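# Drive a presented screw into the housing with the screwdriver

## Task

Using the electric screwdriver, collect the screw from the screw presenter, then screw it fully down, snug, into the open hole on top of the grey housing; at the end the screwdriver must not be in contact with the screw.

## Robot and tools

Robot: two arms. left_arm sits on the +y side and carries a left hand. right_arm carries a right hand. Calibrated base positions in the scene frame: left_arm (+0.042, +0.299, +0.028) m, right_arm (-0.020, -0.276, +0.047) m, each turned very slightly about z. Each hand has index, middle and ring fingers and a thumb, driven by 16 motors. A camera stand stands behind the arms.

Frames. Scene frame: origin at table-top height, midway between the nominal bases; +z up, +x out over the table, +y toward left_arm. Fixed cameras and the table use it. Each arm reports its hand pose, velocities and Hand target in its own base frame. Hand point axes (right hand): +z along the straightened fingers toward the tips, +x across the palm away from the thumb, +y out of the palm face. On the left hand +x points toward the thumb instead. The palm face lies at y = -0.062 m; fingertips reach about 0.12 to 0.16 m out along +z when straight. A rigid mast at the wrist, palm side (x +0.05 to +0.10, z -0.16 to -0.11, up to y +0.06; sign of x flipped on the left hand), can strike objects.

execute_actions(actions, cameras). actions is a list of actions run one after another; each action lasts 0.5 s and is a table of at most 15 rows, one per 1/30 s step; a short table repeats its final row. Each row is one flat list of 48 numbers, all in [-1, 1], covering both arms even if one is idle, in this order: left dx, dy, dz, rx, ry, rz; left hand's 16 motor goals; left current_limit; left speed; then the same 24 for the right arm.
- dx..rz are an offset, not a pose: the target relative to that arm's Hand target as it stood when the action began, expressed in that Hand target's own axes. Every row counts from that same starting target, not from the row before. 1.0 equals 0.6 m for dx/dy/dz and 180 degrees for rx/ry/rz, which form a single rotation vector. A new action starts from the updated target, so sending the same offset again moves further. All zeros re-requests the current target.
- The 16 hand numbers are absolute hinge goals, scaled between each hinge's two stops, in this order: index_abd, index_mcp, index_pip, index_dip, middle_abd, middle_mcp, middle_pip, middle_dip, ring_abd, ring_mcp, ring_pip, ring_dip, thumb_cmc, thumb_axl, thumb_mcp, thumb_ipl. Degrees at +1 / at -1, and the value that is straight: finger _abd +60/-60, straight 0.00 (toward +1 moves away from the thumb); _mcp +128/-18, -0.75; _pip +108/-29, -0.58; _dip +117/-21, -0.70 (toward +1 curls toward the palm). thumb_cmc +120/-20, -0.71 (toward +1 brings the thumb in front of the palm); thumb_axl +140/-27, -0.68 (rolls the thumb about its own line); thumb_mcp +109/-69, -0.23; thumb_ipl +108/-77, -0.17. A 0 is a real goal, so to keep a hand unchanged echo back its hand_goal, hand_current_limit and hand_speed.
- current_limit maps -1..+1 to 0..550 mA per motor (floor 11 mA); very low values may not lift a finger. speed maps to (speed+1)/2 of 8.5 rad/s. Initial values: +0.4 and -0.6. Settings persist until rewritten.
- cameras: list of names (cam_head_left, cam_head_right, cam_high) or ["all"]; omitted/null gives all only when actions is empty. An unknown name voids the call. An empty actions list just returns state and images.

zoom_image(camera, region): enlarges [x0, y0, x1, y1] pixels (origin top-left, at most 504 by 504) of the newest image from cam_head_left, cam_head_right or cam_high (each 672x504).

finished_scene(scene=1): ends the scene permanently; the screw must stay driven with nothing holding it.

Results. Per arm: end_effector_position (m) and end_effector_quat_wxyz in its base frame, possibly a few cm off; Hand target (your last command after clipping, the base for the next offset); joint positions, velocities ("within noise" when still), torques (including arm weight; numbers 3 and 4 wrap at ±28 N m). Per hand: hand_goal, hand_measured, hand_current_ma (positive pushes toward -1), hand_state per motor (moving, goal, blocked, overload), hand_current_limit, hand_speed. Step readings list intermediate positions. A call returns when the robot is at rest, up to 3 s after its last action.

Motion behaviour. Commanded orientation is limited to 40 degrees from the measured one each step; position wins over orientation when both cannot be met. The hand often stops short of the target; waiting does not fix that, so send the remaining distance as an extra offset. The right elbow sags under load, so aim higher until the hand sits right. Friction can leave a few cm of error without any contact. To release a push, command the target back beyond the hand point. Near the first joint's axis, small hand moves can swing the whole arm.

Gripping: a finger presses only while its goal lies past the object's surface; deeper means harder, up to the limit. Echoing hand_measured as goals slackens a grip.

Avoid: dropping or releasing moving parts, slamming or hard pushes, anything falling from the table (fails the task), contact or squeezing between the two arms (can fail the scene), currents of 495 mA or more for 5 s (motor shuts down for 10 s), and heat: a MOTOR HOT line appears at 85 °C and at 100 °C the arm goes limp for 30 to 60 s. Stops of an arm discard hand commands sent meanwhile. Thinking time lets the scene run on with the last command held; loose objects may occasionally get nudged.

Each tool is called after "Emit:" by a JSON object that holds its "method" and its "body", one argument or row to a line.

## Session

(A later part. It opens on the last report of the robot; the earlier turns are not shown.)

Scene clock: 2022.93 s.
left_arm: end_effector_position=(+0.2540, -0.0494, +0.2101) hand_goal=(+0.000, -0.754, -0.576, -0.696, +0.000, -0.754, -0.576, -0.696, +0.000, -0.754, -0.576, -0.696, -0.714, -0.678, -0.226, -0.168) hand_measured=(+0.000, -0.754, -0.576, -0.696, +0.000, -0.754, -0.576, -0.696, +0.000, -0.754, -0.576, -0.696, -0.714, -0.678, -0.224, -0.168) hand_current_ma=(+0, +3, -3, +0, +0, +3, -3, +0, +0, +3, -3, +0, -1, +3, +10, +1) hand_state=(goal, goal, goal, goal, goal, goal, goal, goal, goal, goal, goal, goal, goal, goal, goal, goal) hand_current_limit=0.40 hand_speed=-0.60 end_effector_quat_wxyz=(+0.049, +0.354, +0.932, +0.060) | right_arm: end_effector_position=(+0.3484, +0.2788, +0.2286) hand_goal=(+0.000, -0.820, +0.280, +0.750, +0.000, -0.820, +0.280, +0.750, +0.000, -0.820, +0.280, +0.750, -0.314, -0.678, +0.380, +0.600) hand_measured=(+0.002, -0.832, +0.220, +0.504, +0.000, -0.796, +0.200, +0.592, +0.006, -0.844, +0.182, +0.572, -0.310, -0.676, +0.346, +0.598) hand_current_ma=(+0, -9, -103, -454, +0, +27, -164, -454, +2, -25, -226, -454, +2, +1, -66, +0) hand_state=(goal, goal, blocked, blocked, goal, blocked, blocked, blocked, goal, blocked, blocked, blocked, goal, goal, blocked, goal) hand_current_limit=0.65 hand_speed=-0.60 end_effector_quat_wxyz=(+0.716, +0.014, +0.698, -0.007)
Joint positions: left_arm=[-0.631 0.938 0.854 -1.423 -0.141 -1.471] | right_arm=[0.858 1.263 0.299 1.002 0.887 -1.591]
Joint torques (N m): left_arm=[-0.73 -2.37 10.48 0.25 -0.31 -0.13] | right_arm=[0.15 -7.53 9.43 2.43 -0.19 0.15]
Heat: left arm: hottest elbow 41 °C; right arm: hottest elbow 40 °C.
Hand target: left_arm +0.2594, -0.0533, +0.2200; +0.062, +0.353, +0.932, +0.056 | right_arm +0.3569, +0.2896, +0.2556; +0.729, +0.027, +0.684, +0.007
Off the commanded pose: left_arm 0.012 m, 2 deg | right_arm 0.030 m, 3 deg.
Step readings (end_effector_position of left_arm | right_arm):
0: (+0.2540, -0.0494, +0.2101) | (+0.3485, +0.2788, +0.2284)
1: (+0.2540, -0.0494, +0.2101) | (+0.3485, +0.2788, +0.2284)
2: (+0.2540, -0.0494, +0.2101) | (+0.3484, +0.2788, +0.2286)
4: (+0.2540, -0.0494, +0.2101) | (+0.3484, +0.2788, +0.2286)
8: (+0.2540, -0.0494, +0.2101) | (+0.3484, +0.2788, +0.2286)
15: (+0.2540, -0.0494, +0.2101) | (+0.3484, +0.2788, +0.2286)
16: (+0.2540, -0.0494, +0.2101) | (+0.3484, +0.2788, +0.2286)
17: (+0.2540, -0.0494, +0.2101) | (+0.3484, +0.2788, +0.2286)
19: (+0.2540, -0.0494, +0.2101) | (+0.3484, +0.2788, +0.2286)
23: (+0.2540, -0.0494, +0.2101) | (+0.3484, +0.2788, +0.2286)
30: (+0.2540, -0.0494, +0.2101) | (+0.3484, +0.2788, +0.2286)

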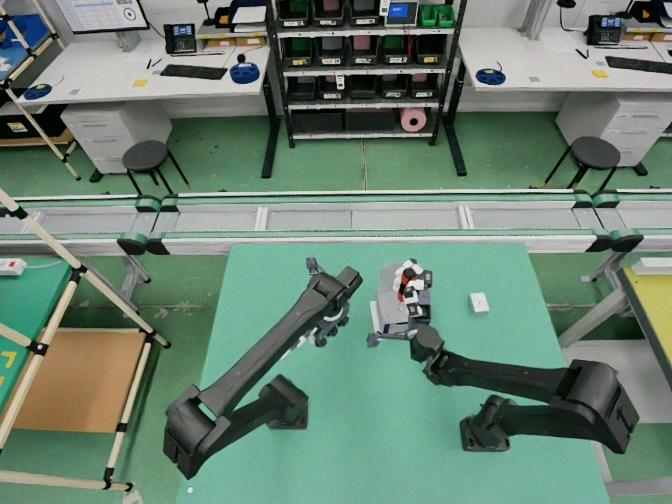

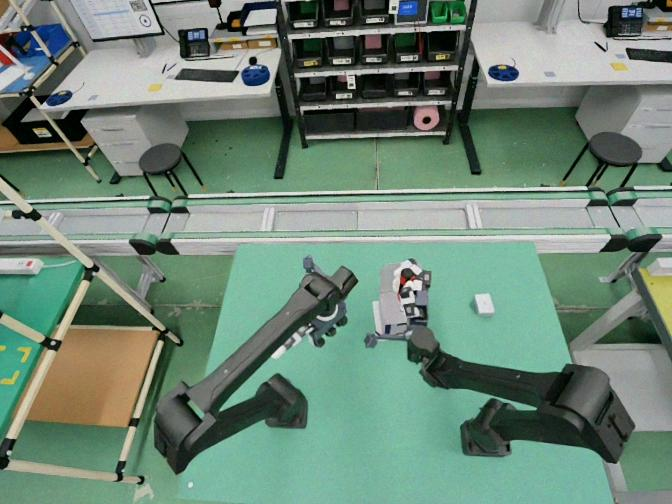

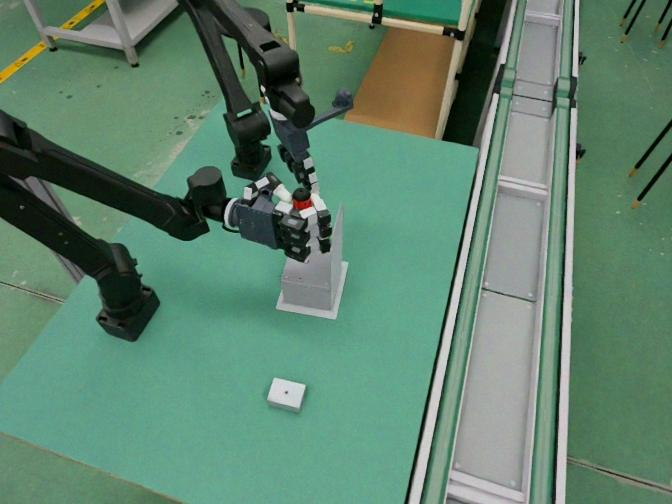

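Emit:
{"method": "execute_actions", "body": {
  "actions": [
    [[0,0,0,0,0,0,0,-0.754,-0.576,-0.696,0,-0.754,-0.576,-0.696,0,-0.754,-0.576,-0.696,-0.714,-0.678,-0.226,-0.168,0.4,-0.6, 0,0,0,0,0,0,0,-0.82,0.28,0.75,0,-0.82,0.28,0.75,0,-0.82,0.28,0.75,-0.314,-0.678,0.2,0.6,0.65,-0.6],[0,0,0,0,0,0,0,-0.754,-0.576,-0.696,0,-0.754,-0.576,-0.696,0,-0.754,-0.576,-0.696,-0.714,-0.678,-0.226,-0.168,0.4,-0.6, 0,0,0,0,0,0,0,-0.82,0.28,0.75,0,-0.82,0.28,0.75,0,-0.82,0.28,0.75,-0.314,-0.678,0.2,0.6,0.65,-0.6],[0,0,0,0,0,0,0,-0.754,-0.576,-0.696,0,-0.754,-0.576,-0.696,0,-0.754,-0.576,-0.696,-0.714,-0.678,-0.226,-0.168,0.4,-0.6, 0,0,0,0,0,0,0,-0.82,0.28,0.75,0,-0.82,0.28,0.75,0,-0.82,0.28,0.75,-0.24,-0.678,0.2,0.6,0.65,-0.6]],
    [[0,0,0,0,0,0,0,-0.754,-0.576,-0.696,0,-0.754,-0.576,-0.696,0,-0.754,-0.576,-0.696,-0.714,-0.678,-0.226,-0.168,0.4,-0.6, 0.012,0,0,0,0,0,0,-0.82,0.28,0.75,0,-0.82,0.28,0.75,0,-0.82,0.28,0.75,-0.24,-0.678,0.55,0.6,0.65,-0.6]]
  ],
  "cameras": ["all"]
}}

Emit:
{"method": "zoom_image", "body": {
  "camera": "cam_high",
  "region": [296, 248, 314, 266]
}}

Emit:
{"method": "zoom_image", "body": {
  "camera": "cam_head_left",
  "region": [393, 297, 411, 315]
}}

Emit:
{"method": "zoom_image", "body": {
  "camera": "cam_head_left",
  "region": [397, 262, 422, 287]
}}

Scene clock: 2032.53 s.
left_arm: end_effector_position=(+0.2540, -0.0494, +0.2101) hand_goal=(+0.000, -0.754, -0.576, -0.696, +0.000, -0.754, -0.576, -0.696, +0.000, -0.754, -0.576, -0.696, -0.714, -0.678, -0.226, -0.168) hand_measured=(+0.000, -0.754, -0.576, -0.696, +0.000, -0.754, -0.576, -0.696, +0.000, -0.754, -0.576, -0.696, -0.714, -0.678, -0.224, -0.168) hand_current_ma=(+0, +3, -3, +0, +0, +3, -3, +0, +0, +3, -3, +0, -1, +3, +10, +1) hand_state=(goal, goal, goal, goal, goal, goal, goal, goal, goal, goal, goal, goal, goal, goal, goal, goal) hand_current_limit=0.40 hand_speed=-0.60 end_effector_quat_wxyz=(+0.049, +0.354, +0.932, +0.060) | right_arm: end_effector_position=(+0.3489, +0.2794, +0.2273) hand_goal=(+0.000, -0.820, +0.280, +0.750, +0.000, -0.820, +0.280, +0.750, +0.000, -0.820, +0.280, +0.750, -0.240, -0.678, +0.550, +0.600) hand_measured=(+0.004, -0.836, +0.220, +0.504, +0.000, -0.798, +0.200, +0.592, +0.006, -0.844, +0.182, +0.572, -0.240, -0.678, +0.312, +0.594) hand_current_ma=(+1, -15, -103, -454, +0, +24, -164, -454, +2, -25, -226, -454, +0, +0, -454, -4) hand_state=(goal, goal, blocked, blocked, goal, blocked, blocked, blocked, goal, blocked, blocked, blocked, goal, goal, blocked, goal) hand_current_limit=0.65 hand_speed=-0.60 end_effector_quat_wxyz=(+0.716, +0.015, +0.698, -0.007)
Joint positions: left_arm=[-0.631 0.938 0.854 -1.423 -0.141 -1.471] | right_arm=[0.858 1.276 0.299 1.018 0.887 -1.591]
Joint torques (N m): left_arm=[-0.56 -2.61 10.55 0.18 -0.3 -0.12] | right_arm=[-0.03 -5.3 9.1 3.43 -0.26 0.12]
Heat: left arm: hottest elbow 41 °C; right arm: hottest elbow 40 °C.
Hand target: left_arm +0.2594, -0.0533, +0.2200; +0.062, +0.353, +0.932, +0.056 | right_arm +0.3574, +0.2899, +0.2482; +0.729, +0.027, +0.684, +0.007
Off the commanded pose: left_arm 0.012 m, 2 deg | right_arm 0.025 m, 3 deg.
Step readings (end_effector_position of left_arm | right_arm):
0: (+0.2540, -0.0494, +0.2101) | (+0.3484, +0.2788, +0.2286)
1: (+0.2540, -0.0494, +0.2101) | (+0.3484, +0.2788, +0.2286)
2: (+0.2540, -0.0494, +0.2101) | (+0.3484, +0.2788, +0.2286)
4: (+0.2540, -0.0494, +0.2101) | (+0.3484, +0.2788, +0.2286)
8: (+0.2540, -0.0494, +0.2101) | (+0.3484, +0.2788, +0.2286)
15: (+0.2540, -0.0494, +0.2101) | (+0.3484, +0.2788, +0.2286)
16: (+0.2540, -0.0494, +0.2101) | (+0.3484, +0.2788, +0.2286)
17: (+0.2540, -0.0494, +0.2101) | (+0.3484, +0.2788, +0.2286)
19: (+0.2540, -0.0494, +0.2101) | (+0.3485, +0.2789, +0.2280)
23: (+0.2540, -0.0494, +0.2101) | (+0.3488, +0.2793, +0.2270)
30: (+0.2540, -0.0494, +0.2101) | (+0.3489, +0.2793, +0.2274)

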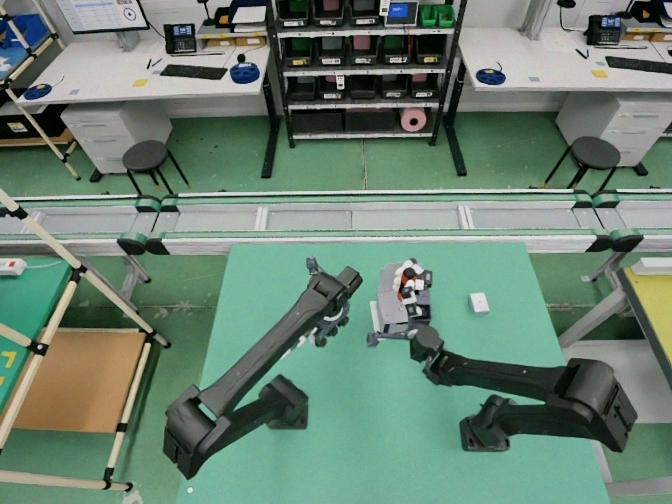

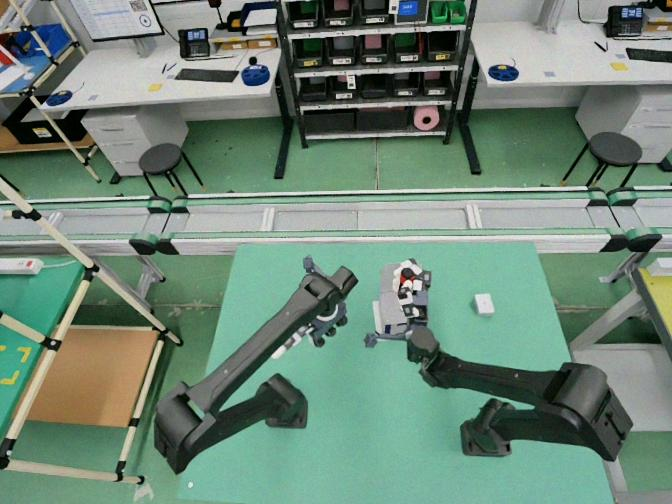

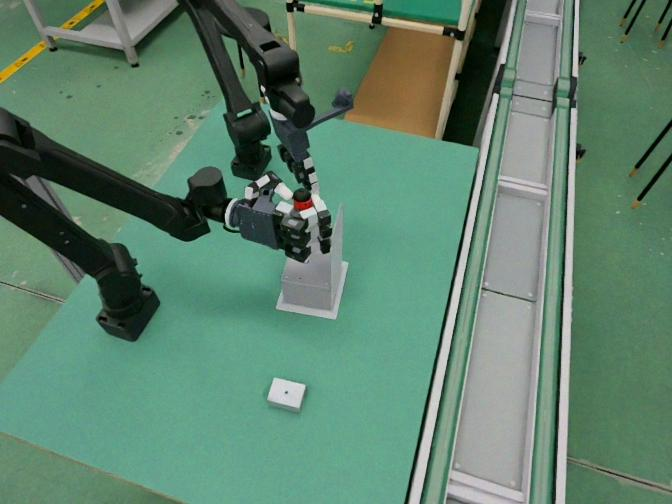

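Scaled by 28.000 from the camera's 672x504 image, which has a finer 960x720 frame.

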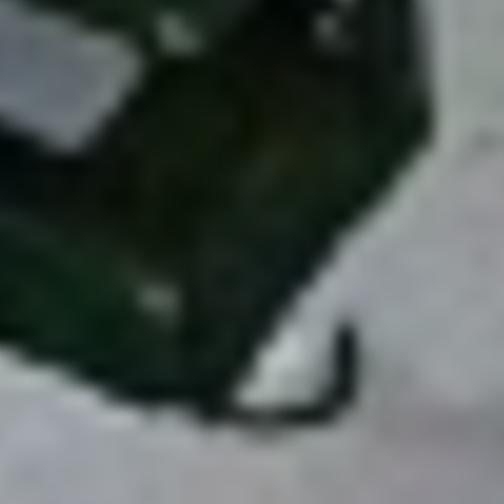

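Scaled by 28.000 from the camera's 672x504 image, which has a finer 960x720 frame.

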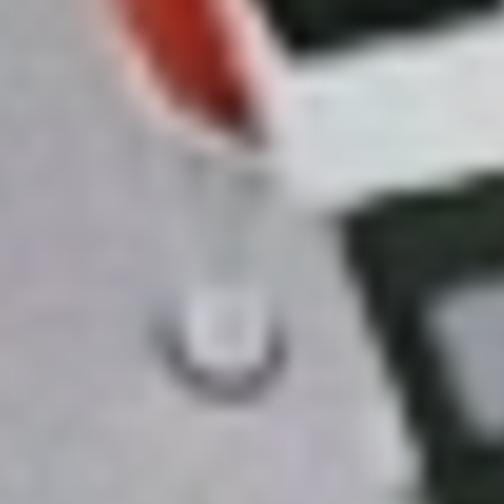

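Scaled by 20.160 from the camera's 672x504 image, which has a finer 960x720 frame.

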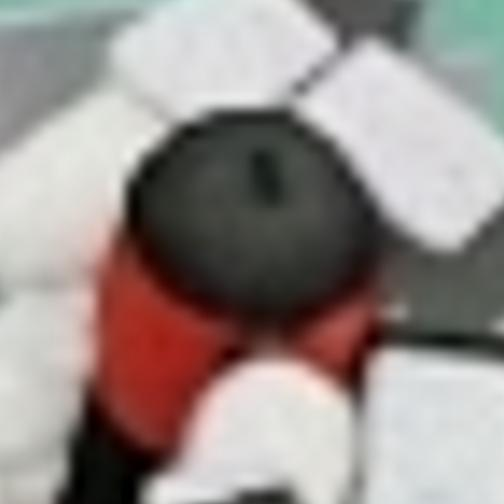

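Emit:
{"method": "execute_actions", "body": {
  "actions": [
    [[0,0,0,0,0,0,0,-0.754,-0.576,-0.696,0,-0.754,-0.576,-0.696,0,-0.754,-0.576,-0.696,-0.714,-0.678,-0.226,-0.168,0.4,-0.6, -0.018,0,-0.003,0,0.008,-0.001,0,-0.82,0.28,0.75,0,-0.82,0.28,0.75,0,-0.82,0.28,0.75,-0.24,-0.678,0.55,0.6,0.65,-0.6]]
  ],
  "cameras": ["all"]
}}

Emit:
{"method": "zoom_image", "body": {
  "camera": "cam_high",
  "region": [296, 248, 314, 266]
}}

Emit:
{"method": "zoom_image", "body": {
  "camera": "cam_head_left",
  "region": [393, 297, 411, 315]
}}

Scene clock: 2039.97 s.
left_arm: end_effector_position=(+0.2540, -0.0494, +0.2101) hand_goal=(+0.000, -0.754, -0.576, -0.696, +0.000, -0.754, -0.576, -0.696, +0.000, -0.754, -0.576, -0.696, -0.714, -0.678, -0.226, -0.168) hand_measured=(+0.000, -0.754, -0.576, -0.696, +0.000, -0.754, -0.576, -0.696, +0.000, -0.754, -0.576, -0.696, -0.714, -0.678, -0.224, -0.168) hand_current_ma=(+0, +3, -3, +0, +0, +3, -3, +0, +0, +3, -3, +0, -1, +3, +10, +1) hand_state=(goal, goal, goal, goal, goal, goal, goal, goal, goal, goal, goal, goal, goal, goal, goal, goal) hand_current_limit=0.40 hand_speed=-0.60 end_effector_quat_wxyz=(+0.049, +0.354, +0.932, +0.060) | right_arm: end_effector_position=(+0.3478, +0.2773, +0.2263) hand_goal=(+0.000, -0.820, +0.280, +0.750, +0.000, -0.820, +0.280, +0.750, +0.000, -0.820, +0.280, +0.750, -0.240, -0.678, +0.550, +0.600) hand_measured=(+0.004, -0.838, +0.220, +0.504, +0.000, -0.798, +0.200, +0.592, +0.006, -0.844, +0.182, +0.572, -0.240, -0.680, +0.312, +0.594) hand_current_ma=(+1, -16, -103, -454, +0, +23, -164, -454, +2, -25, -226, -454, +0, +0, -454, -4) hand_state=(goal, goal, blocked, blocked, goal, blocked, blocked, blocked, goal, blocked, blocked, blocked, goal, goal, blocked, goal) hand_current_limit=0.65 hand_speed=-0.60 end_effector_quat_wxyz=(+0.706, +0.004, +0.708, -0.019)
Joint positions: left_arm=[-0.631 0.938 0.854 -1.423 -0.141 -1.471] | right_arm=[0.858 1.219 0.302 0.913 0.89 -1.59]
Joint torques (N m): left_arm=[-0.73 -2.2 10.37 0.17 -0.33 -0.12] | right_arm=[0.56 -7.47 9.96 2.04 0.06 0.36]
Heat: left arm: hottest elbow 41 °C; right arm: hottest elbow 39 °C.
Hand target: left_arm +0.2594, -0.0533, +0.2200; +0.062, +0.353, +0.932, +0.056 | right_arm +0.3549, +0.2894, +0.2589; +0.720, +0.026, +0.693, +0.006
Off the commanded pose: left_arm 0.012 m, 2 deg | right_arm 0.035 m, 4 deg.
Step readings (end_effector_position of left_arm | right_arm):
0: (+0.2540, -0.0494, +0.2101) | (+0.3489, +0.2794, +0.2273)
1: (+0.2540, -0.0494, +0.2101) | (+0.3489, +0.2794, +0.2273)
2: (+0.2540, -0.0494, +0.2101) | (+0.3489, +0.2794, +0.2271)
4: (+0.2540, -0.0494, +0.2101) | (+0.3491, +0.2795, +0.2263)
8: (+0.2540, -0.0494, +0.2101) | (+0.3482, +0.2779, +0.2277)
15: (+0.2540, -0.0494, +0.2101) | (+0.3478, +0.2774, +0.2264)

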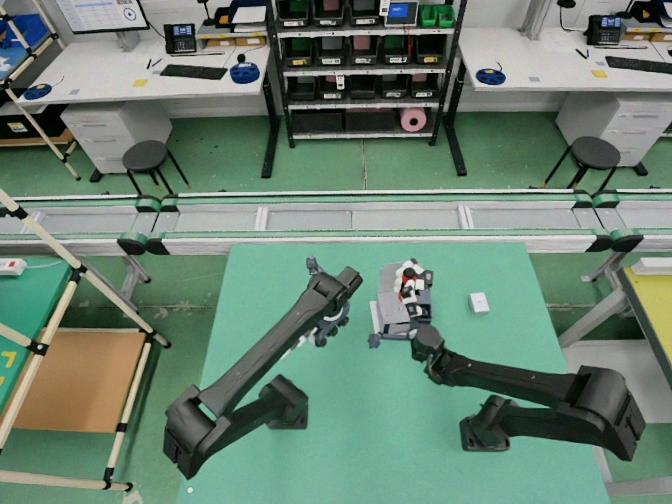

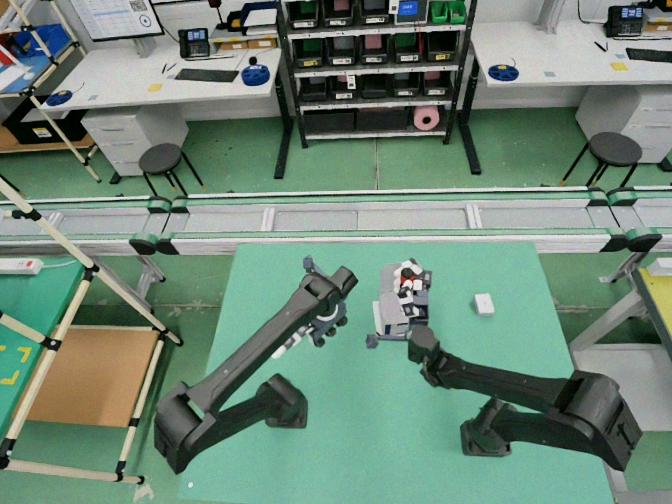

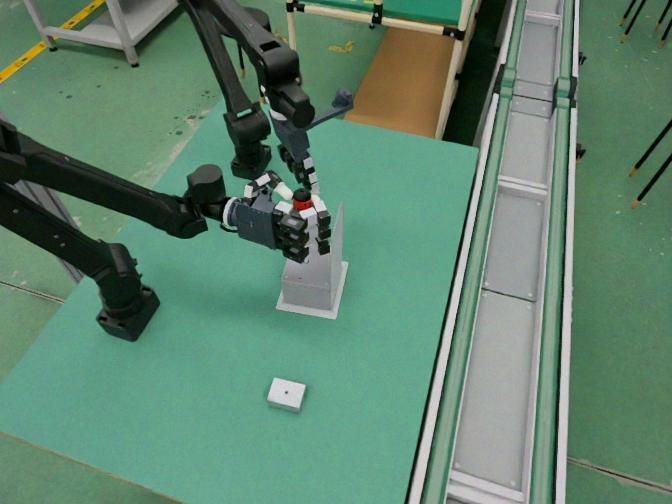

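Scaled by 28.000 from the camera's 672x504 image, which has a finer 960x720 frame.

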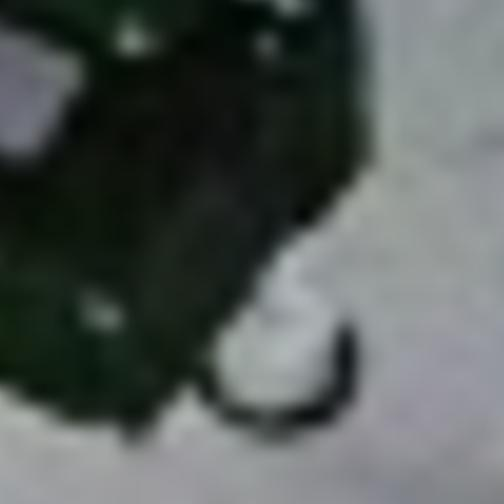

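Scaled by 28.000 from the camera's 672x504 image, which has a finer 960x720 frame.

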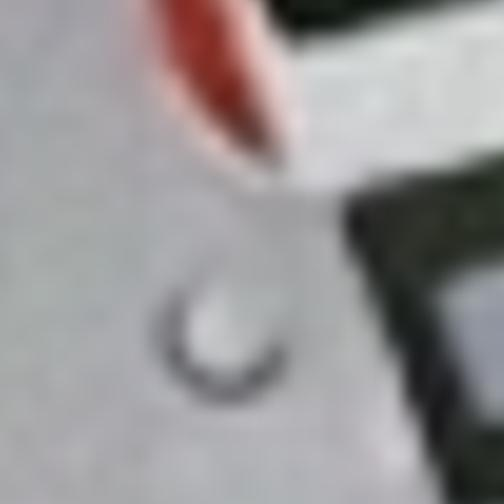

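Emit:
{"method": "execute_actions", "body": {
  "actions": [
    [[0,0,0,0,0,0,0,-0.754,-0.576,-0.696,0,-0.754,-0.576,-0.696,0,-0.754,-0.576,-0.696,-0.714,-0.678,-0.226,-0.168,0.4,-0.6, 0.012,0,0,0,0.001,0,0,-0.82,0.28,0.75,0,-0.82,0.28,0.75,0,-0.82,0.28,0.75,-0.24,-0.678,0.55,0.6,0.65,-0.6]]
  ],
  "cameras": ["all"]
}}

Emit:
{"method": "zoom_image", "body": {
  "camera": "cam_high",
  "region": [296, 248, 314, 266]
}}

Emit:
{"method": "zoom_image", "body": {
  "camera": "cam_head_left",
  "region": [393, 297, 411, 315]
}}

Scene clock: 2045.20 s.
left_arm: end_effector_position=(+0.2540, -0.0494, +0.2101) hand_goal=(+0.000, -0.754, -0.576, -0.696, +0.000, -0.754, -0.576, -0.696, +0.000, -0.754, -0.576, -0.696, -0.714, -0.678, -0.226, -0.168) hand_measured=(+0.000, -0.754, -0.576, -0.696, +0.000, -0.754, -0.576, -0.696, +0.000, -0.754, -0.576, -0.696, -0.714, -0.678, -0.224, -0.168) hand_current_ma=(+0, +3, -3, +0, +0, +3, -3, +0, +0, +3, -3, +0, -1, +3, +10, +1) hand_state=(goal, goal, goal, goal, goal, goal, goal, goal, goal, goal, goal, goal, goal, goal, goal, goal) hand_current_limit=0.40 hand_speed=-0.60 end_effector_quat_wxyz=(+0.049, +0.354, +0.932, +0.060) | right_arm: end_effector_position=(+0.3478, +0.2773, +0.2263) hand_goal=(+0.000, -0.820, +0.280, +0.750, +0.000, -0.820, +0.280, +0.750, +0.000, -0.820, +0.280, +0.750, -0.240, -0.678, +0.550, +0.600) hand_measured=(+0.004, -0.838, +0.220, +0.504, +0.000, -0.798, +0.200, +0.592, +0.006, -0.844, +0.182, +0.572, -0.240, -0.680, +0.312, +0.594) hand_current_ma=(+1, -16, -103, -454, +0, +23, -164, -454, +2, -25, -226, -454, +0, +0, -454, -4) hand_state=(goal, goal, blocked, blocked, goal, blocked, blocked, blocked, goal, blocked, blocked, blocked, goal, goal, blocked, goal) hand_current_limit=0.65 hand_speed=-0.60 end_effector_quat_wxyz=(+0.706, +0.005, +0.708, -0.018)
Joint positions: left_arm=[-0.631 0.938 0.854 -1.423 -0.141 -1.471] | right_arm=[0.858 1.219 0.302 0.913 0.89 -1.586]
Joint torques (N m): left_arm=[-0.09 -2.43 10.33 0.21 -0.32 -0.15] | right_arm=[1.14 -5.71 9.59 3.18 0.07 0.35]
Heat: left arm: hottest elbow 41 °C; right arm: hottest elbow 38 °C.
Hand target: left_arm +0.2594, -0.0533, +0.2200; +0.062, +0.353, +0.932, +0.056 | right_arm +0.3552, +0.2897, +0.2517; +0.719, +0.026, +0.694, +0.007
Off the commanded pose: left_arm 0.012 m, 2 deg | right_arm 0.029 m, 4 deg.
Step readings (end_effector_position of left_arm | right_arm):
0: (+0.2540, -0.0494, +0.2101) | (+0.3478, +0.2773, +0.2262)
1: (+0.2540, -0.0494, +0.2101) | (+0.3478, +0.2773, +0.2262)
2: (+0.2540, -0.0494, +0.2101) | (+0.3478, +0.2773, +0.2263)
4: (+0.2540, -0.0494, +0.2101) | (+0.3478, +0.2773, +0.2263)
8: (+0.2540, -0.0494, +0.2101) | (+0.3478, +0.2773, +0.2264)
15: (+0.2540, -0.0494, +0.2101) | (+0.3478, +0.2773, +0.2263)

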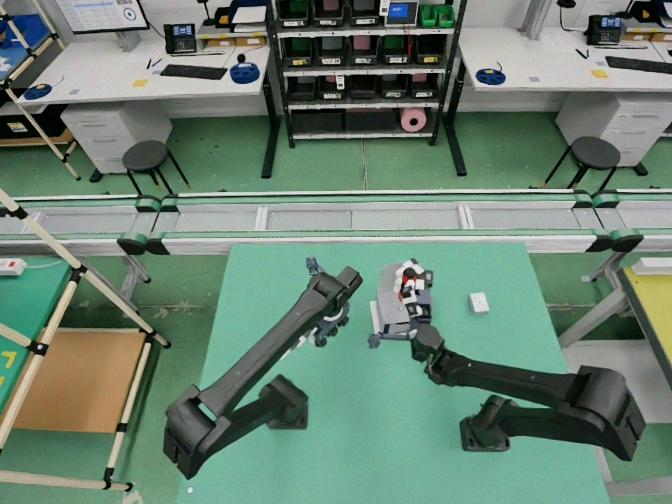

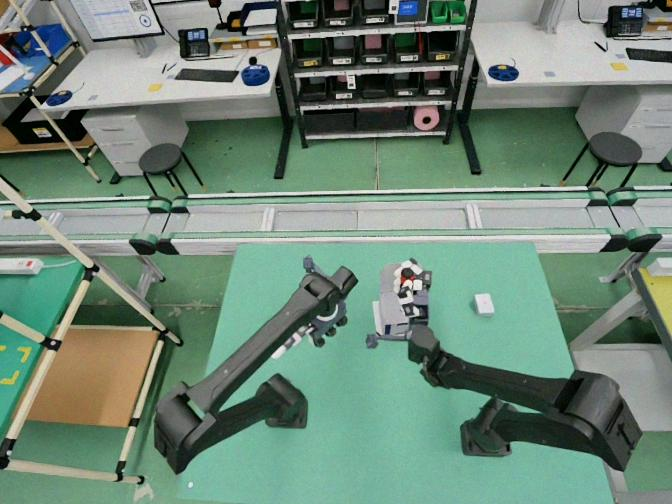

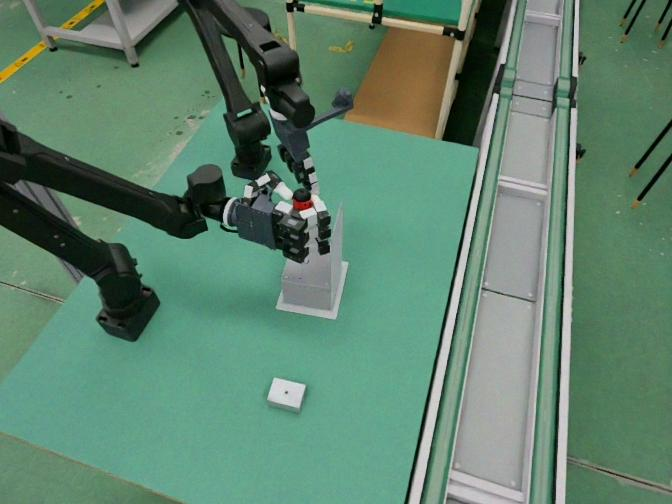

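Scaled by 28.000 from the camera's 672x504 image, which has a finer 960x720 frame.

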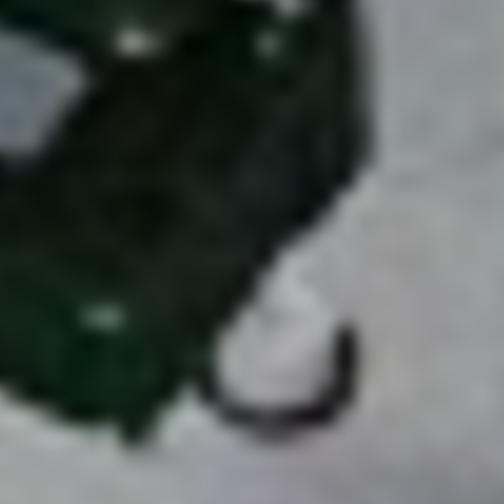

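Scaled by 28.000 from the camera's 672x504 image, which has a finer 960x720 frame.

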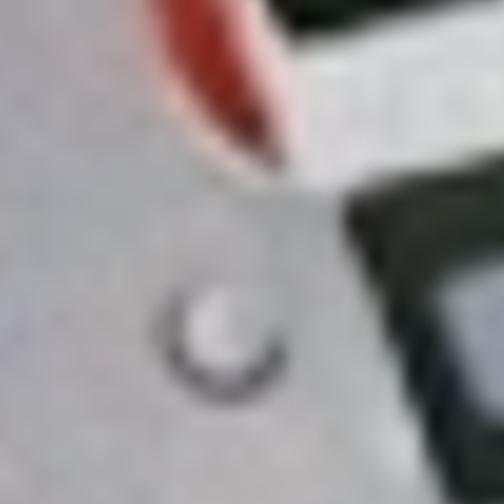

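Emit:
{"method": "execute_actions", "body": {
  "actions": [
    [[0,0,0,0,0,0,0,-0.754,-0.576,-0.696,0,-0.754,-0.576,-0.696,0,-0.754,-0.576,-0.696,-0.714,-0.678,-0.226,-0.168,0.4,-0.6, 0.008,0,0,0,0.001,0,0,-0.82,0.28,0.75,0,-0.82,0.28,0.75,0,-0.82,0.28,0.75,-0.24,-0.678,0.55,0.6,0.65,-0.6]]
  ],
  "cameras": ["all"]
}}

Emit:
{"method": "zoom_image", "body": {
  "camera": "cam_high",
  "region": [296, 248, 314, 266]
}}

Emit:
{"method": "zoom_image", "body": {
  "camera": "cam_head_left",
  "region": [393, 297, 411, 315]
}}

Scene clock: 2049.73 s.
left_arm: end_effector_position=(+0.2540, -0.0494, +0.2101) hand_goal=(+0.000, -0.754, -0.576, -0.696, +0.000, -0.754, -0.576, -0.696, +0.000, -0.754, -0.576, -0.696, -0.714, -0.678, -0.226, -0.168) hand_measured=(+0.000, -0.754, -0.576, -0.696, +0.000, -0.754, -0.576, -0.696, +0.000, -0.754, -0.576, -0.696, -0.714, -0.678, -0.224, -0.168) hand_current_ma=(+0, +3, -3, +0, +0, +3, -3, +0, +0, +3, -3, +0, -1, +3, +10, +1) hand_state=(goal, goal, goal, goal, goal, goal, goal, goal, goal, goal, goal, goal, goal, goal, goal, goal) hand_current_limit=0.40 hand_speed=-0.60 end_effector_quat_wxyz=(+0.049, +0.354, +0.932, +0.060) | right_arm: end_effector_position=(+0.3484, +0.2776, +0.2259) hand_goal=(+0.000, -0.820, +0.280, +0.750, +0.000, -0.820, +0.280, +0.750, +0.000, -0.820, +0.280, +0.750, -0.240, -0.678, +0.550, +0.600) hand_measured=(+0.004, -0.838, +0.220, +0.504, +0.000, -0.798, +0.200, +0.592, +0.006, -0.844, +0.182, +0.572, -0.240, -0.680, +0.312, +0.594) hand_current_ma=(+1, -16, -103, -454, +0, +23, -164, -454, +2, -25, -226, -454, +0, +0, -454, -4) hand_state=(goal, goal, blocked, blocked, goal, blocked, blocked, blocked, goal, blocked, blocked, blocked, goal, goal, blocked, goal) hand_current_limit=0.65 hand_speed=-0.60 end_effector_quat_wxyz=(+0.707, +0.008, +0.707, -0.015)
Joint positions: left_arm=[-0.631 0.938 0.854 -1.423 -0.141 -1.471] | right_arm=[0.858 1.231 0.302 0.93 0.891 -1.581]
Joint torques (N m): left_arm=[-0.56 -2.32 10.41 0.29 -0.31 -0.11] | right_arm=[0.38 -5.19 9.48 2.76 0.04 0.37]
Heat: left arm: hottest elbow 41 °C; right arm: hottest elbow 38 °C.
Hand target: left_arm +0.2594, -0.0533, +0.2200; +0.062, +0.353, +0.932, +0.056 | right_arm +0.3553, +0.2899, +0.2470; +0.718, +0.026, +0.696, +0.007
Off the commanded pose: left_arm 0.012 m, 2 deg | right_arm 0.025 m, 4 deg.
Step readings (end_effector_position of left_arm | right_arm):
0: (+0.2540, -0.0494, +0.2101) | (+0.3478, +0.2773, +0.2263)
1: (+0.2540, -0.0494, +0.2101) | (+0.3478, +0.2772, +0.2264)
2: (+0.2540, -0.0494, +0.2101) | (+0.3478, +0.2773, +0.2262)
4: (+0.2540, -0.0494, +0.2101) | (+0.3481, +0.2774, +0.2257)
8: (+0.2540, -0.0494, +0.2101) | (+0.3483, +0.2777, +0.2256)
15: (+0.2540, -0.0494, +0.2101) | (+0.3484, +0.2776, +0.2258)

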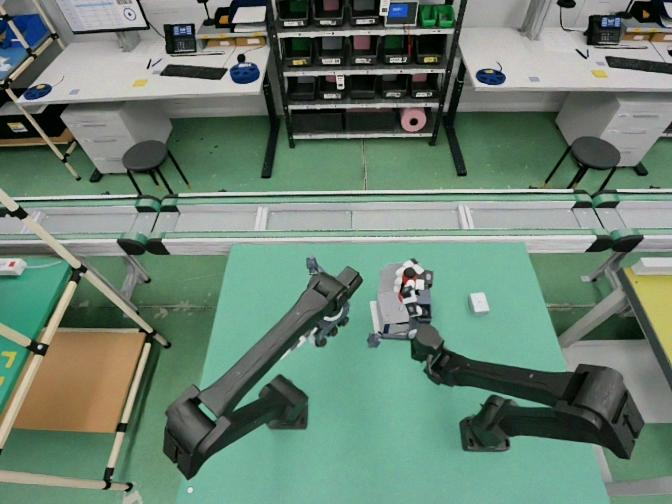

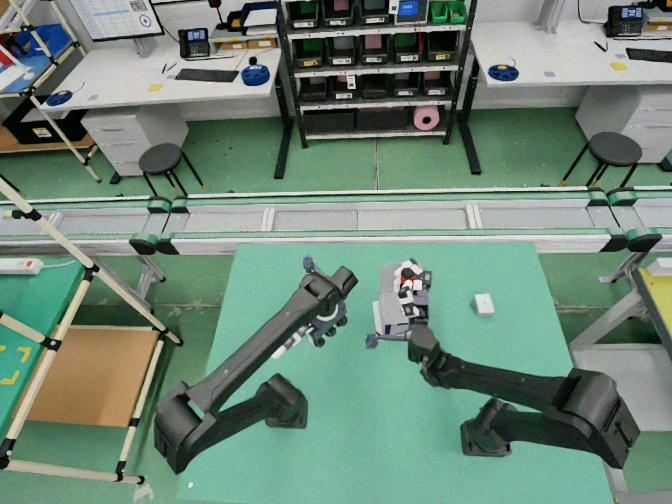

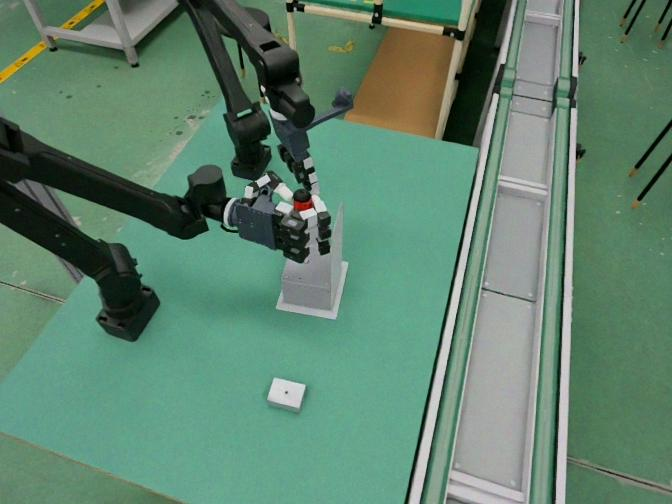

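Scaled by 28.000 from the camera's 672x504 image, which has a finer 960x720 frame.

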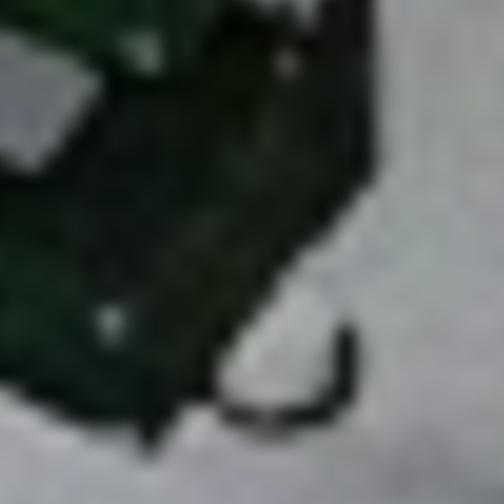

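Scaled by 28.000 from the camera's 672x504 image, which has a finer 960x720 frame.

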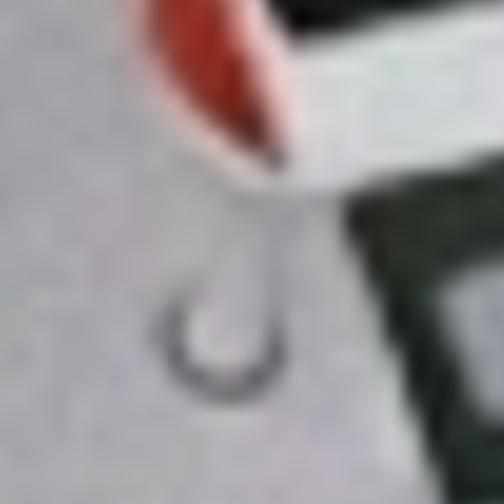

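Emit:
{"method": "execute_actions", "body": {
  "actions": [
    [[0,0,0,0,0,0,0,-0.754,-0.576,-0.696,0,-0.754,-0.576,-0.696,0,-0.754,-0.576,-0.696,-0.714,-0.678,-0.226,-0.168,0.4,-0.6, 0.008,-0.001,-0.003,0,0.003,0,0,-0.82,0.28,0.75,0,-0.82,0.28,0.75,0,-0.82,0.28,0.75,-0.24,-0.678,0.55,0.6,0.65,-0.6]]
  ],
  "cameras": ["all"]
}}

Emit:
{"method": "zoom_image", "body": {
  "camera": "cam_high",
  "region": [296, 248, 314, 266]
}}

Emit:
{"method": "zoom_image", "body": {
  "camera": "cam_head_left",
  "region": [393, 297, 411, 315]
}}

Emit:
{"method": "zoom_image", "body": {
  "camera": "cam_head_left",
  "region": [397, 262, 422, 287]
}}

Scene clock: 2054.53 s.
left_arm: end_effector_position=(+0.2540, -0.0494, +0.2101) hand_goal=(+0.000, -0.754, -0.576, -0.696, +0.000, -0.754, -0.576, -0.696, +0.000, -0.754, -0.576, -0.696, -0.714, -0.678, -0.226, -0.168) hand_measured=(+0.000, -0.754, -0.576, -0.696, +0.000, -0.754, -0.576, -0.696, +0.000, -0.754, -0.576, -0.696, -0.714, -0.678, -0.224, -0.168) hand_current_ma=(+0, +3, -3, +0, +0, +3, -3, +0, +0, +3, -3, +0, -1, +3, +10, +1) hand_state=(goal, goal, goal, goal, goal, goal, goal, goal, goal, goal, goal, goal, goal, goal, goal, goal) hand_current_limit=0.40 hand_speed=-0.60 end_effector_quat_wxyz=(+0.049, +0.354, +0.932, +0.060) | right_arm: end_effector_position=(+0.3490, +0.2766, +0.2257) hand_goal=(+0.000, -0.820, +0.280, +0.750, +0.000, -0.820, +0.280, +0.750, +0.000, -0.820, +0.280, +0.750, -0.240, -0.678, +0.550, +0.600) hand_measured=(+0.004, -0.838, +0.220, +0.504, +0.000, -0.798, +0.200, +0.592, +0.006, -0.844, +0.182, +0.572, -0.240, -0.680, +0.312, +0.594) hand_current_ma=(+1, -16, -103, -454, +0, +23, -164, -454, +2, -25, -226, -454, +0, +0, -454, -4) hand_state=(goal, goal, blocked, blocked, goal, blocked, blocked, blocked, goal, blocked, blocked, blocked, goal, goal, blocked, goal) hand_current_limit=0.65 hand_speed=-0.60 end_effector_quat_wxyz=(+0.706, +0.013, +0.708, -0.014)
Joint positions: left_arm=[-0.631 0.938 0.854 -1.423 -0.141 -1.471] | right_arm=[0.858 1.234 0.302 0.93 0.896 -1.57]
Joint torques (N m): left_arm=[-0.44 -2.9 10.48 0.35 -0.32 -0.11] | right_arm=[0.97 -4.84 9.1 2.81 -0.04 0.37]
Heat: left arm: hottest elbow 41 °C; right arm: hottest elbow 37 °C.
Hand target: left_arm +0.2594, -0.0533, +0.2200; +0.062, +0.353, +0.932, +0.056 | right_arm +0.3537, +0.2896, +0.2420; +0.715, +0.026, +0.699, +0.007
Off the commanded pose: left_arm 0.012 m, 2 deg | right_arm 0.021 m, 3 deg.
Step readings (end_effector_position of left_arm | right_arm):
0: (+0.2540, -0.0494, +0.2101) | (+0.3484, +0.2777, +0.2257)
1: (+0.2540, -0.0494, +0.2101) | (+0.3484, +0.2777, +0.2257)
2: (+0.2540, -0.0494, +0.2101) | (+0.3485, +0.2775, +0.2258)
4: (+0.2540, -0.0494, +0.2101) | (+0.3487, +0.2773, +0.2255)
8: (+0.2540, -0.0494, +0.2101) | (+0.3489, +0.2769, +0.2256)
15: (+0.2540, -0.0494, +0.2101) | (+0.3490, +0.2767, +0.2257)

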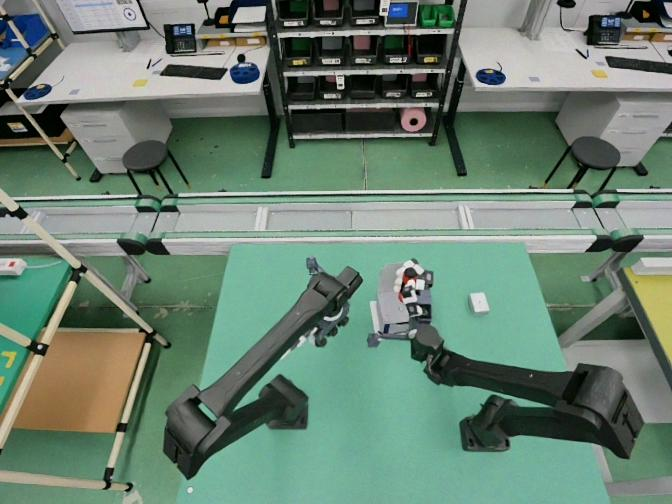

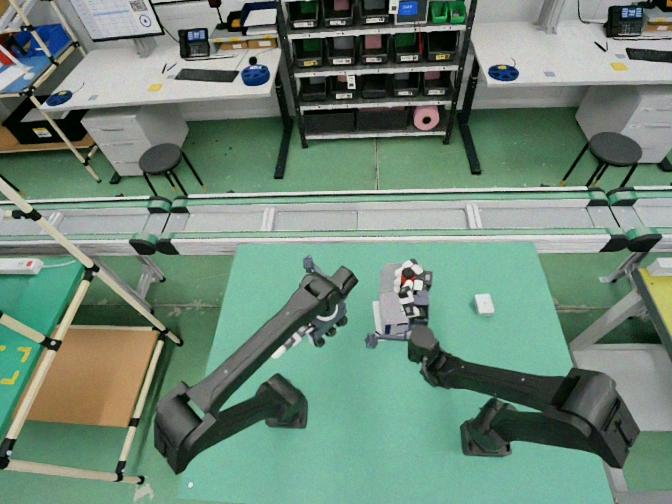

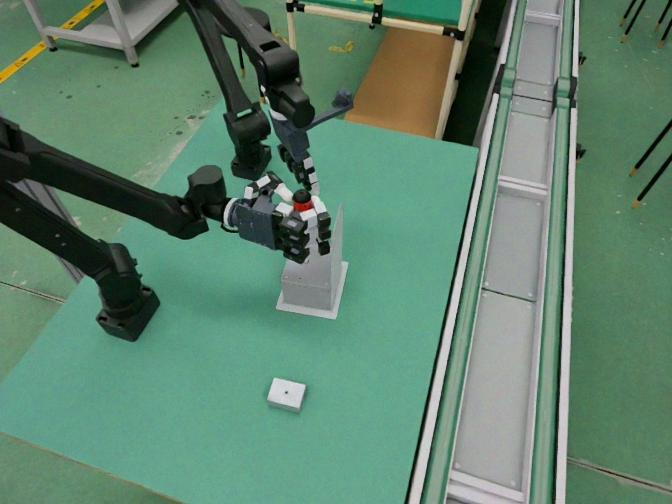

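Scaled by 28.000 from the camera's 672x504 image, which has a finer 960x720 frame.

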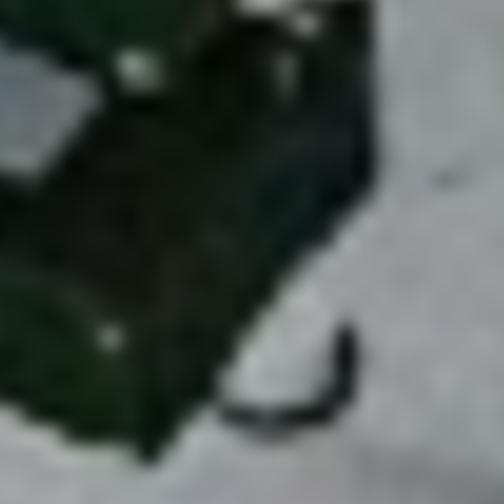

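Scaled by 28.000 from the camera's 672x504 image, which has a finer 960x720 frame.

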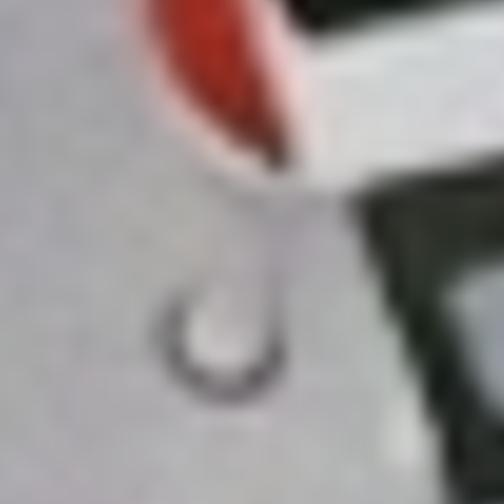

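Scaled by 20.160 from the camera's 672x504 image, which has a finer 960x720 frame.

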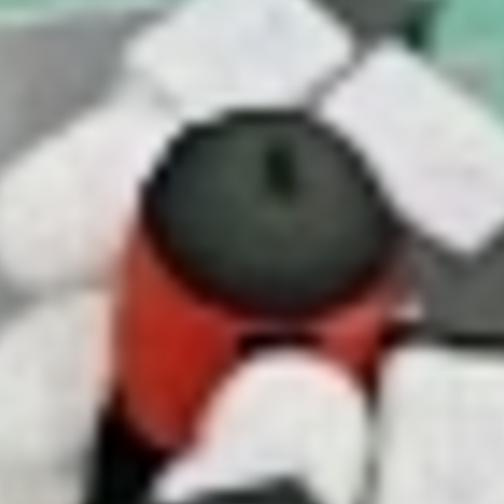

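Emit:
{"method": "execute_actions", "body": {
  "actions": [
    [[0,0,0,0,0,0,0,-0.754,-0.576,-0.696,0,-0.754,-0.576,-0.696,0,-0.754,-0.576,-0.696,-0.714,-0.678,-0.226,-0.168,0.4,-0.6, 0.004,0,0,0,0,0,0,-0.82,0.28,0.75,0,-0.82,0.28,0.75,0,-0.82,0.28,0.75,-0.27,-0.678,0.1,0.6,0.65,-0.6]],
    [[0,0,0,0,0,0,0,-0.754,-0.576,-0.696,0,-0.754,-0.576,-0.696,0,-0.754,-0.576,-0.696,-0.714,-0.678,-0.226,-0.168,0.4,-0.6, 0.004,0,0,0,0,0,0,-0.82,0.28,0.75,0,-0.82,0.28,0.75,0,-0.82,0.28,0.75,-0.27,-0.678,0.55,0.6,0.65,-0.6]],
    [[0,0,0,0,0,0,0,-0.754,-0.576,-0.696,0,-0.754,-0.576,-0.696,0,-0.754,-0.576,-0.696,-0.714,-0.678,-0.226,-0.168,0.4,-0.6, 0.0,0,0,0,0,0,0,-0.82,0.28,0.75,0,-0.82,0.28,0.75,0,-0.82,0.28,0.75,-0.27,-0.678,0.55,0.6,0.65,-0.6]]
  ],
  "cameras": ["all"]
}}

Emit:
{"method": "zoom_image", "body": {
  "camera": "cam_high",
  "region": [240, 190, 360, 330]
}}

Emit:
{"method": "zoom_image", "body": {
  "camera": "cam_head_left",
  "region": [393, 297, 411, 315]
}}

Emit:
{"method": "zoom_image", "body": {
  "camera": "cam_head_left",
  "region": [397, 262, 422, 287]
}}

Scene clock: 2067.60 s.
left_arm: end_effector_position=(+0.2540, -0.0494, +0.2101) hand_goal=(+0.000, -0.754, -0.576, -0.696, +0.000, -0.754, -0.576, -0.696, +0.000, -0.754, -0.576, -0.696, -0.714, -0.678, -0.226, -0.168) hand_measured=(+0.000, -0.754, -0.576, -0.696, +0.000, -0.754, -0.576, -0.696, +0.000, -0.754, -0.576, -0.696, -0.714, -0.678, -0.224, -0.168) hand_current_ma=(+0, +3, -3, +0, +0, +3, -3, +0, +0, +3, -3, +0, -1, +3, +10, +1) hand_state=(goal, goal, goal, goal, goal, goal, goal, goal, goal, goal, goal, goal, goal, goal, goal, goal) hand_current_limit=0.40 hand_speed=-0.60 end_effector_quat_wxyz=(+0.049, +0.354, +0.932, +0.060) | right_arm: end_effector_position=(+0.3498, +0.2771, +0.2259) hand_goal=(+0.000, -0.820, +0.280, +0.750, +0.000, -0.820, +0.280, +0.750, +0.000, -0.820, +0.280, +0.750, -0.270, -0.678, +0.550, +0.600) hand_measured=(+0.004, -0.836, +0.220, +0.504, +0.002, -0.798, +0.200, +0.592, +0.006, -0.844, +0.182, +0.572, -0.266, -0.674, +0.368, +0.594) hand_current_ma=(+1, -15, -103, -454, +0, +23, -164, -454, +2, -25, -226, -454, +1, +1, -454, -5) hand_state=(goal, goal, blocked, blocked, goal, blocked, blocked, blocked, goal, blocked, blocked, blocked, goal, goal, blocked, goal) hand_current_limit=0.65 hand_speed=-0.60 end_effector_quat_wxyz=(+0.709, +0.019, +0.705, -0.009)
Joint positions: left_arm=[-0.631 0.938 0.854 -1.423 -0.141 -1.471] | right_arm=[0.858 1.253 0.302 0.96 0.897 -1.562]
Joint torques (N m): left_arm=[-0.38 -2.67 10.43 0.17 -0.32 -0.13] | right_arm=[1.2 -4.72 8.49 2.85 -0.03 0.3]
Heat: left arm: hottest elbow 41 °C; right arm: hottest elbow 36 °C.
Hand target: left_arm +0.2594, -0.0533, +0.2200; +0.062, +0.353, +0.932, +0.056 | right_arm +0.3538, +0.2899, +0.2371; +0.715, +0.025, +0.699, +0.007
Off the commanded pose: left_arm 0.012 m, 2 deg | right_arm 0.017 m, 2 deg.
Step readings (end_effector_position of left_arm | right_arm):
0: (+0.2540, -0.0494, +0.2101) | (+0.3490, +0.2766, +0.2258)
1: (+0.2540, -0.0494, +0.2101) | (+0.3490, +0.2766, +0.2258)
2: (+0.2540, -0.0494, +0.2101) | (+0.3490, +0.2767, +0.2256)
4: (+0.2540, -0.0494, +0.2101) | (+0.3491, +0.2767, +0.2256)
8: (+0.2540, -0.0494, +0.2101) | (+0.3493, +0.2768, +0.2255)
15: (+0.2540, -0.0494, +0.2101) | (+0.3494, +0.2767, +0.2256)
16: (+0.2540, -0.0494, +0.2101) | (+0.3494, +0.2767, +0.2254)
17: (+0.2540, -0.0494, +0.2101) | (+0.3494, +0.2767, +0.2257)
19: (+0.2540, -0.0494, +0.2101) | (+0.3496, +0.2768, +0.2258)
23: (+0.2540, -0.0494, +0.2101) | (+0.3497, +0.2771, +0.2258)
30: (+0.2540, -0.0494, +0.2101) | (+0.3498, +0.2771, +0.2260)
31: (+0.2540, -0.0494, +0.2101) | (+0.3498, +0.2771, +0.2261)
32: (+0.2540, -0.0494, +0.2101) | (+0.3498, +0.2771, +0.2261)
34: (+0.2540, -0.0494, +0.2101) | (+0.3498, +0.2771, +0.2259)
38: (+0.2540, -0.0494, +0.2101) | (+0.3498, +0.2771, +0.2259)
45: (+0.2540, -0.0494, +0.2101) | (+0.3498, +0.2771, +0.2259)

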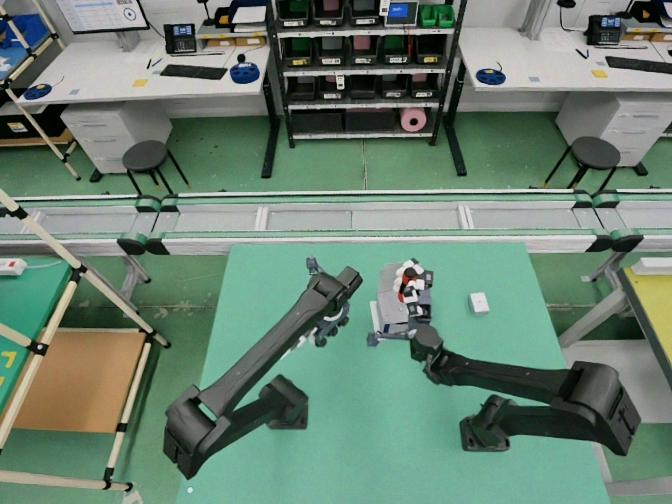

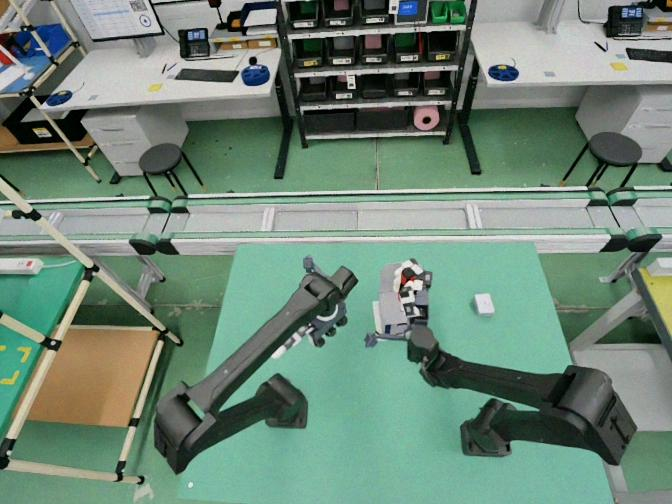

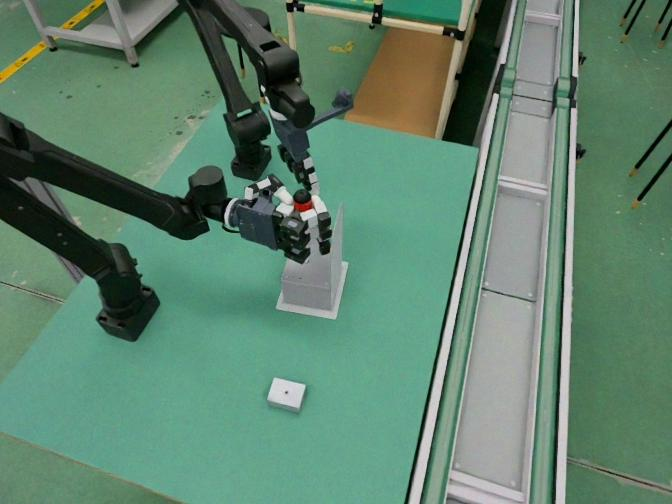

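Scaled by 3.600 from the camera's 672x504 image, which has a finer 960x720 frame.

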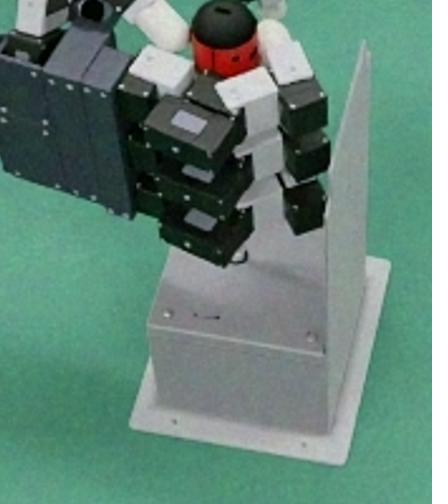

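Scaled by 28.000 from the camera's 672x504 image, which has a finer 960x720 frame.

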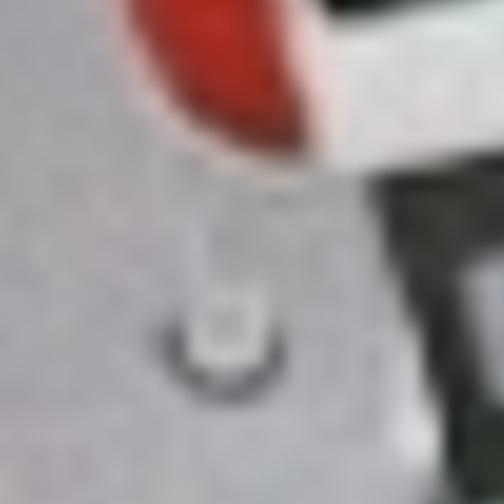

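Scaled by 20.160 from the camera's 672x504 image, which has a finer 960x720 frame.

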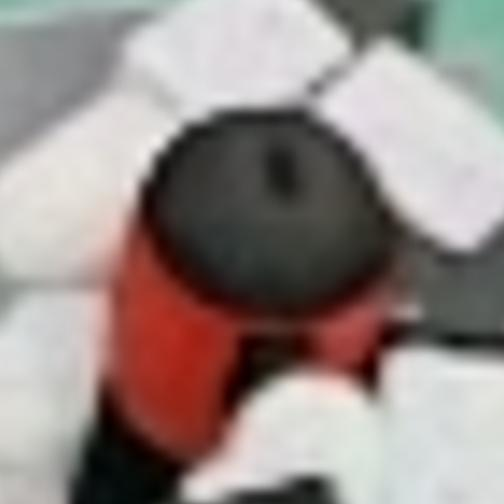

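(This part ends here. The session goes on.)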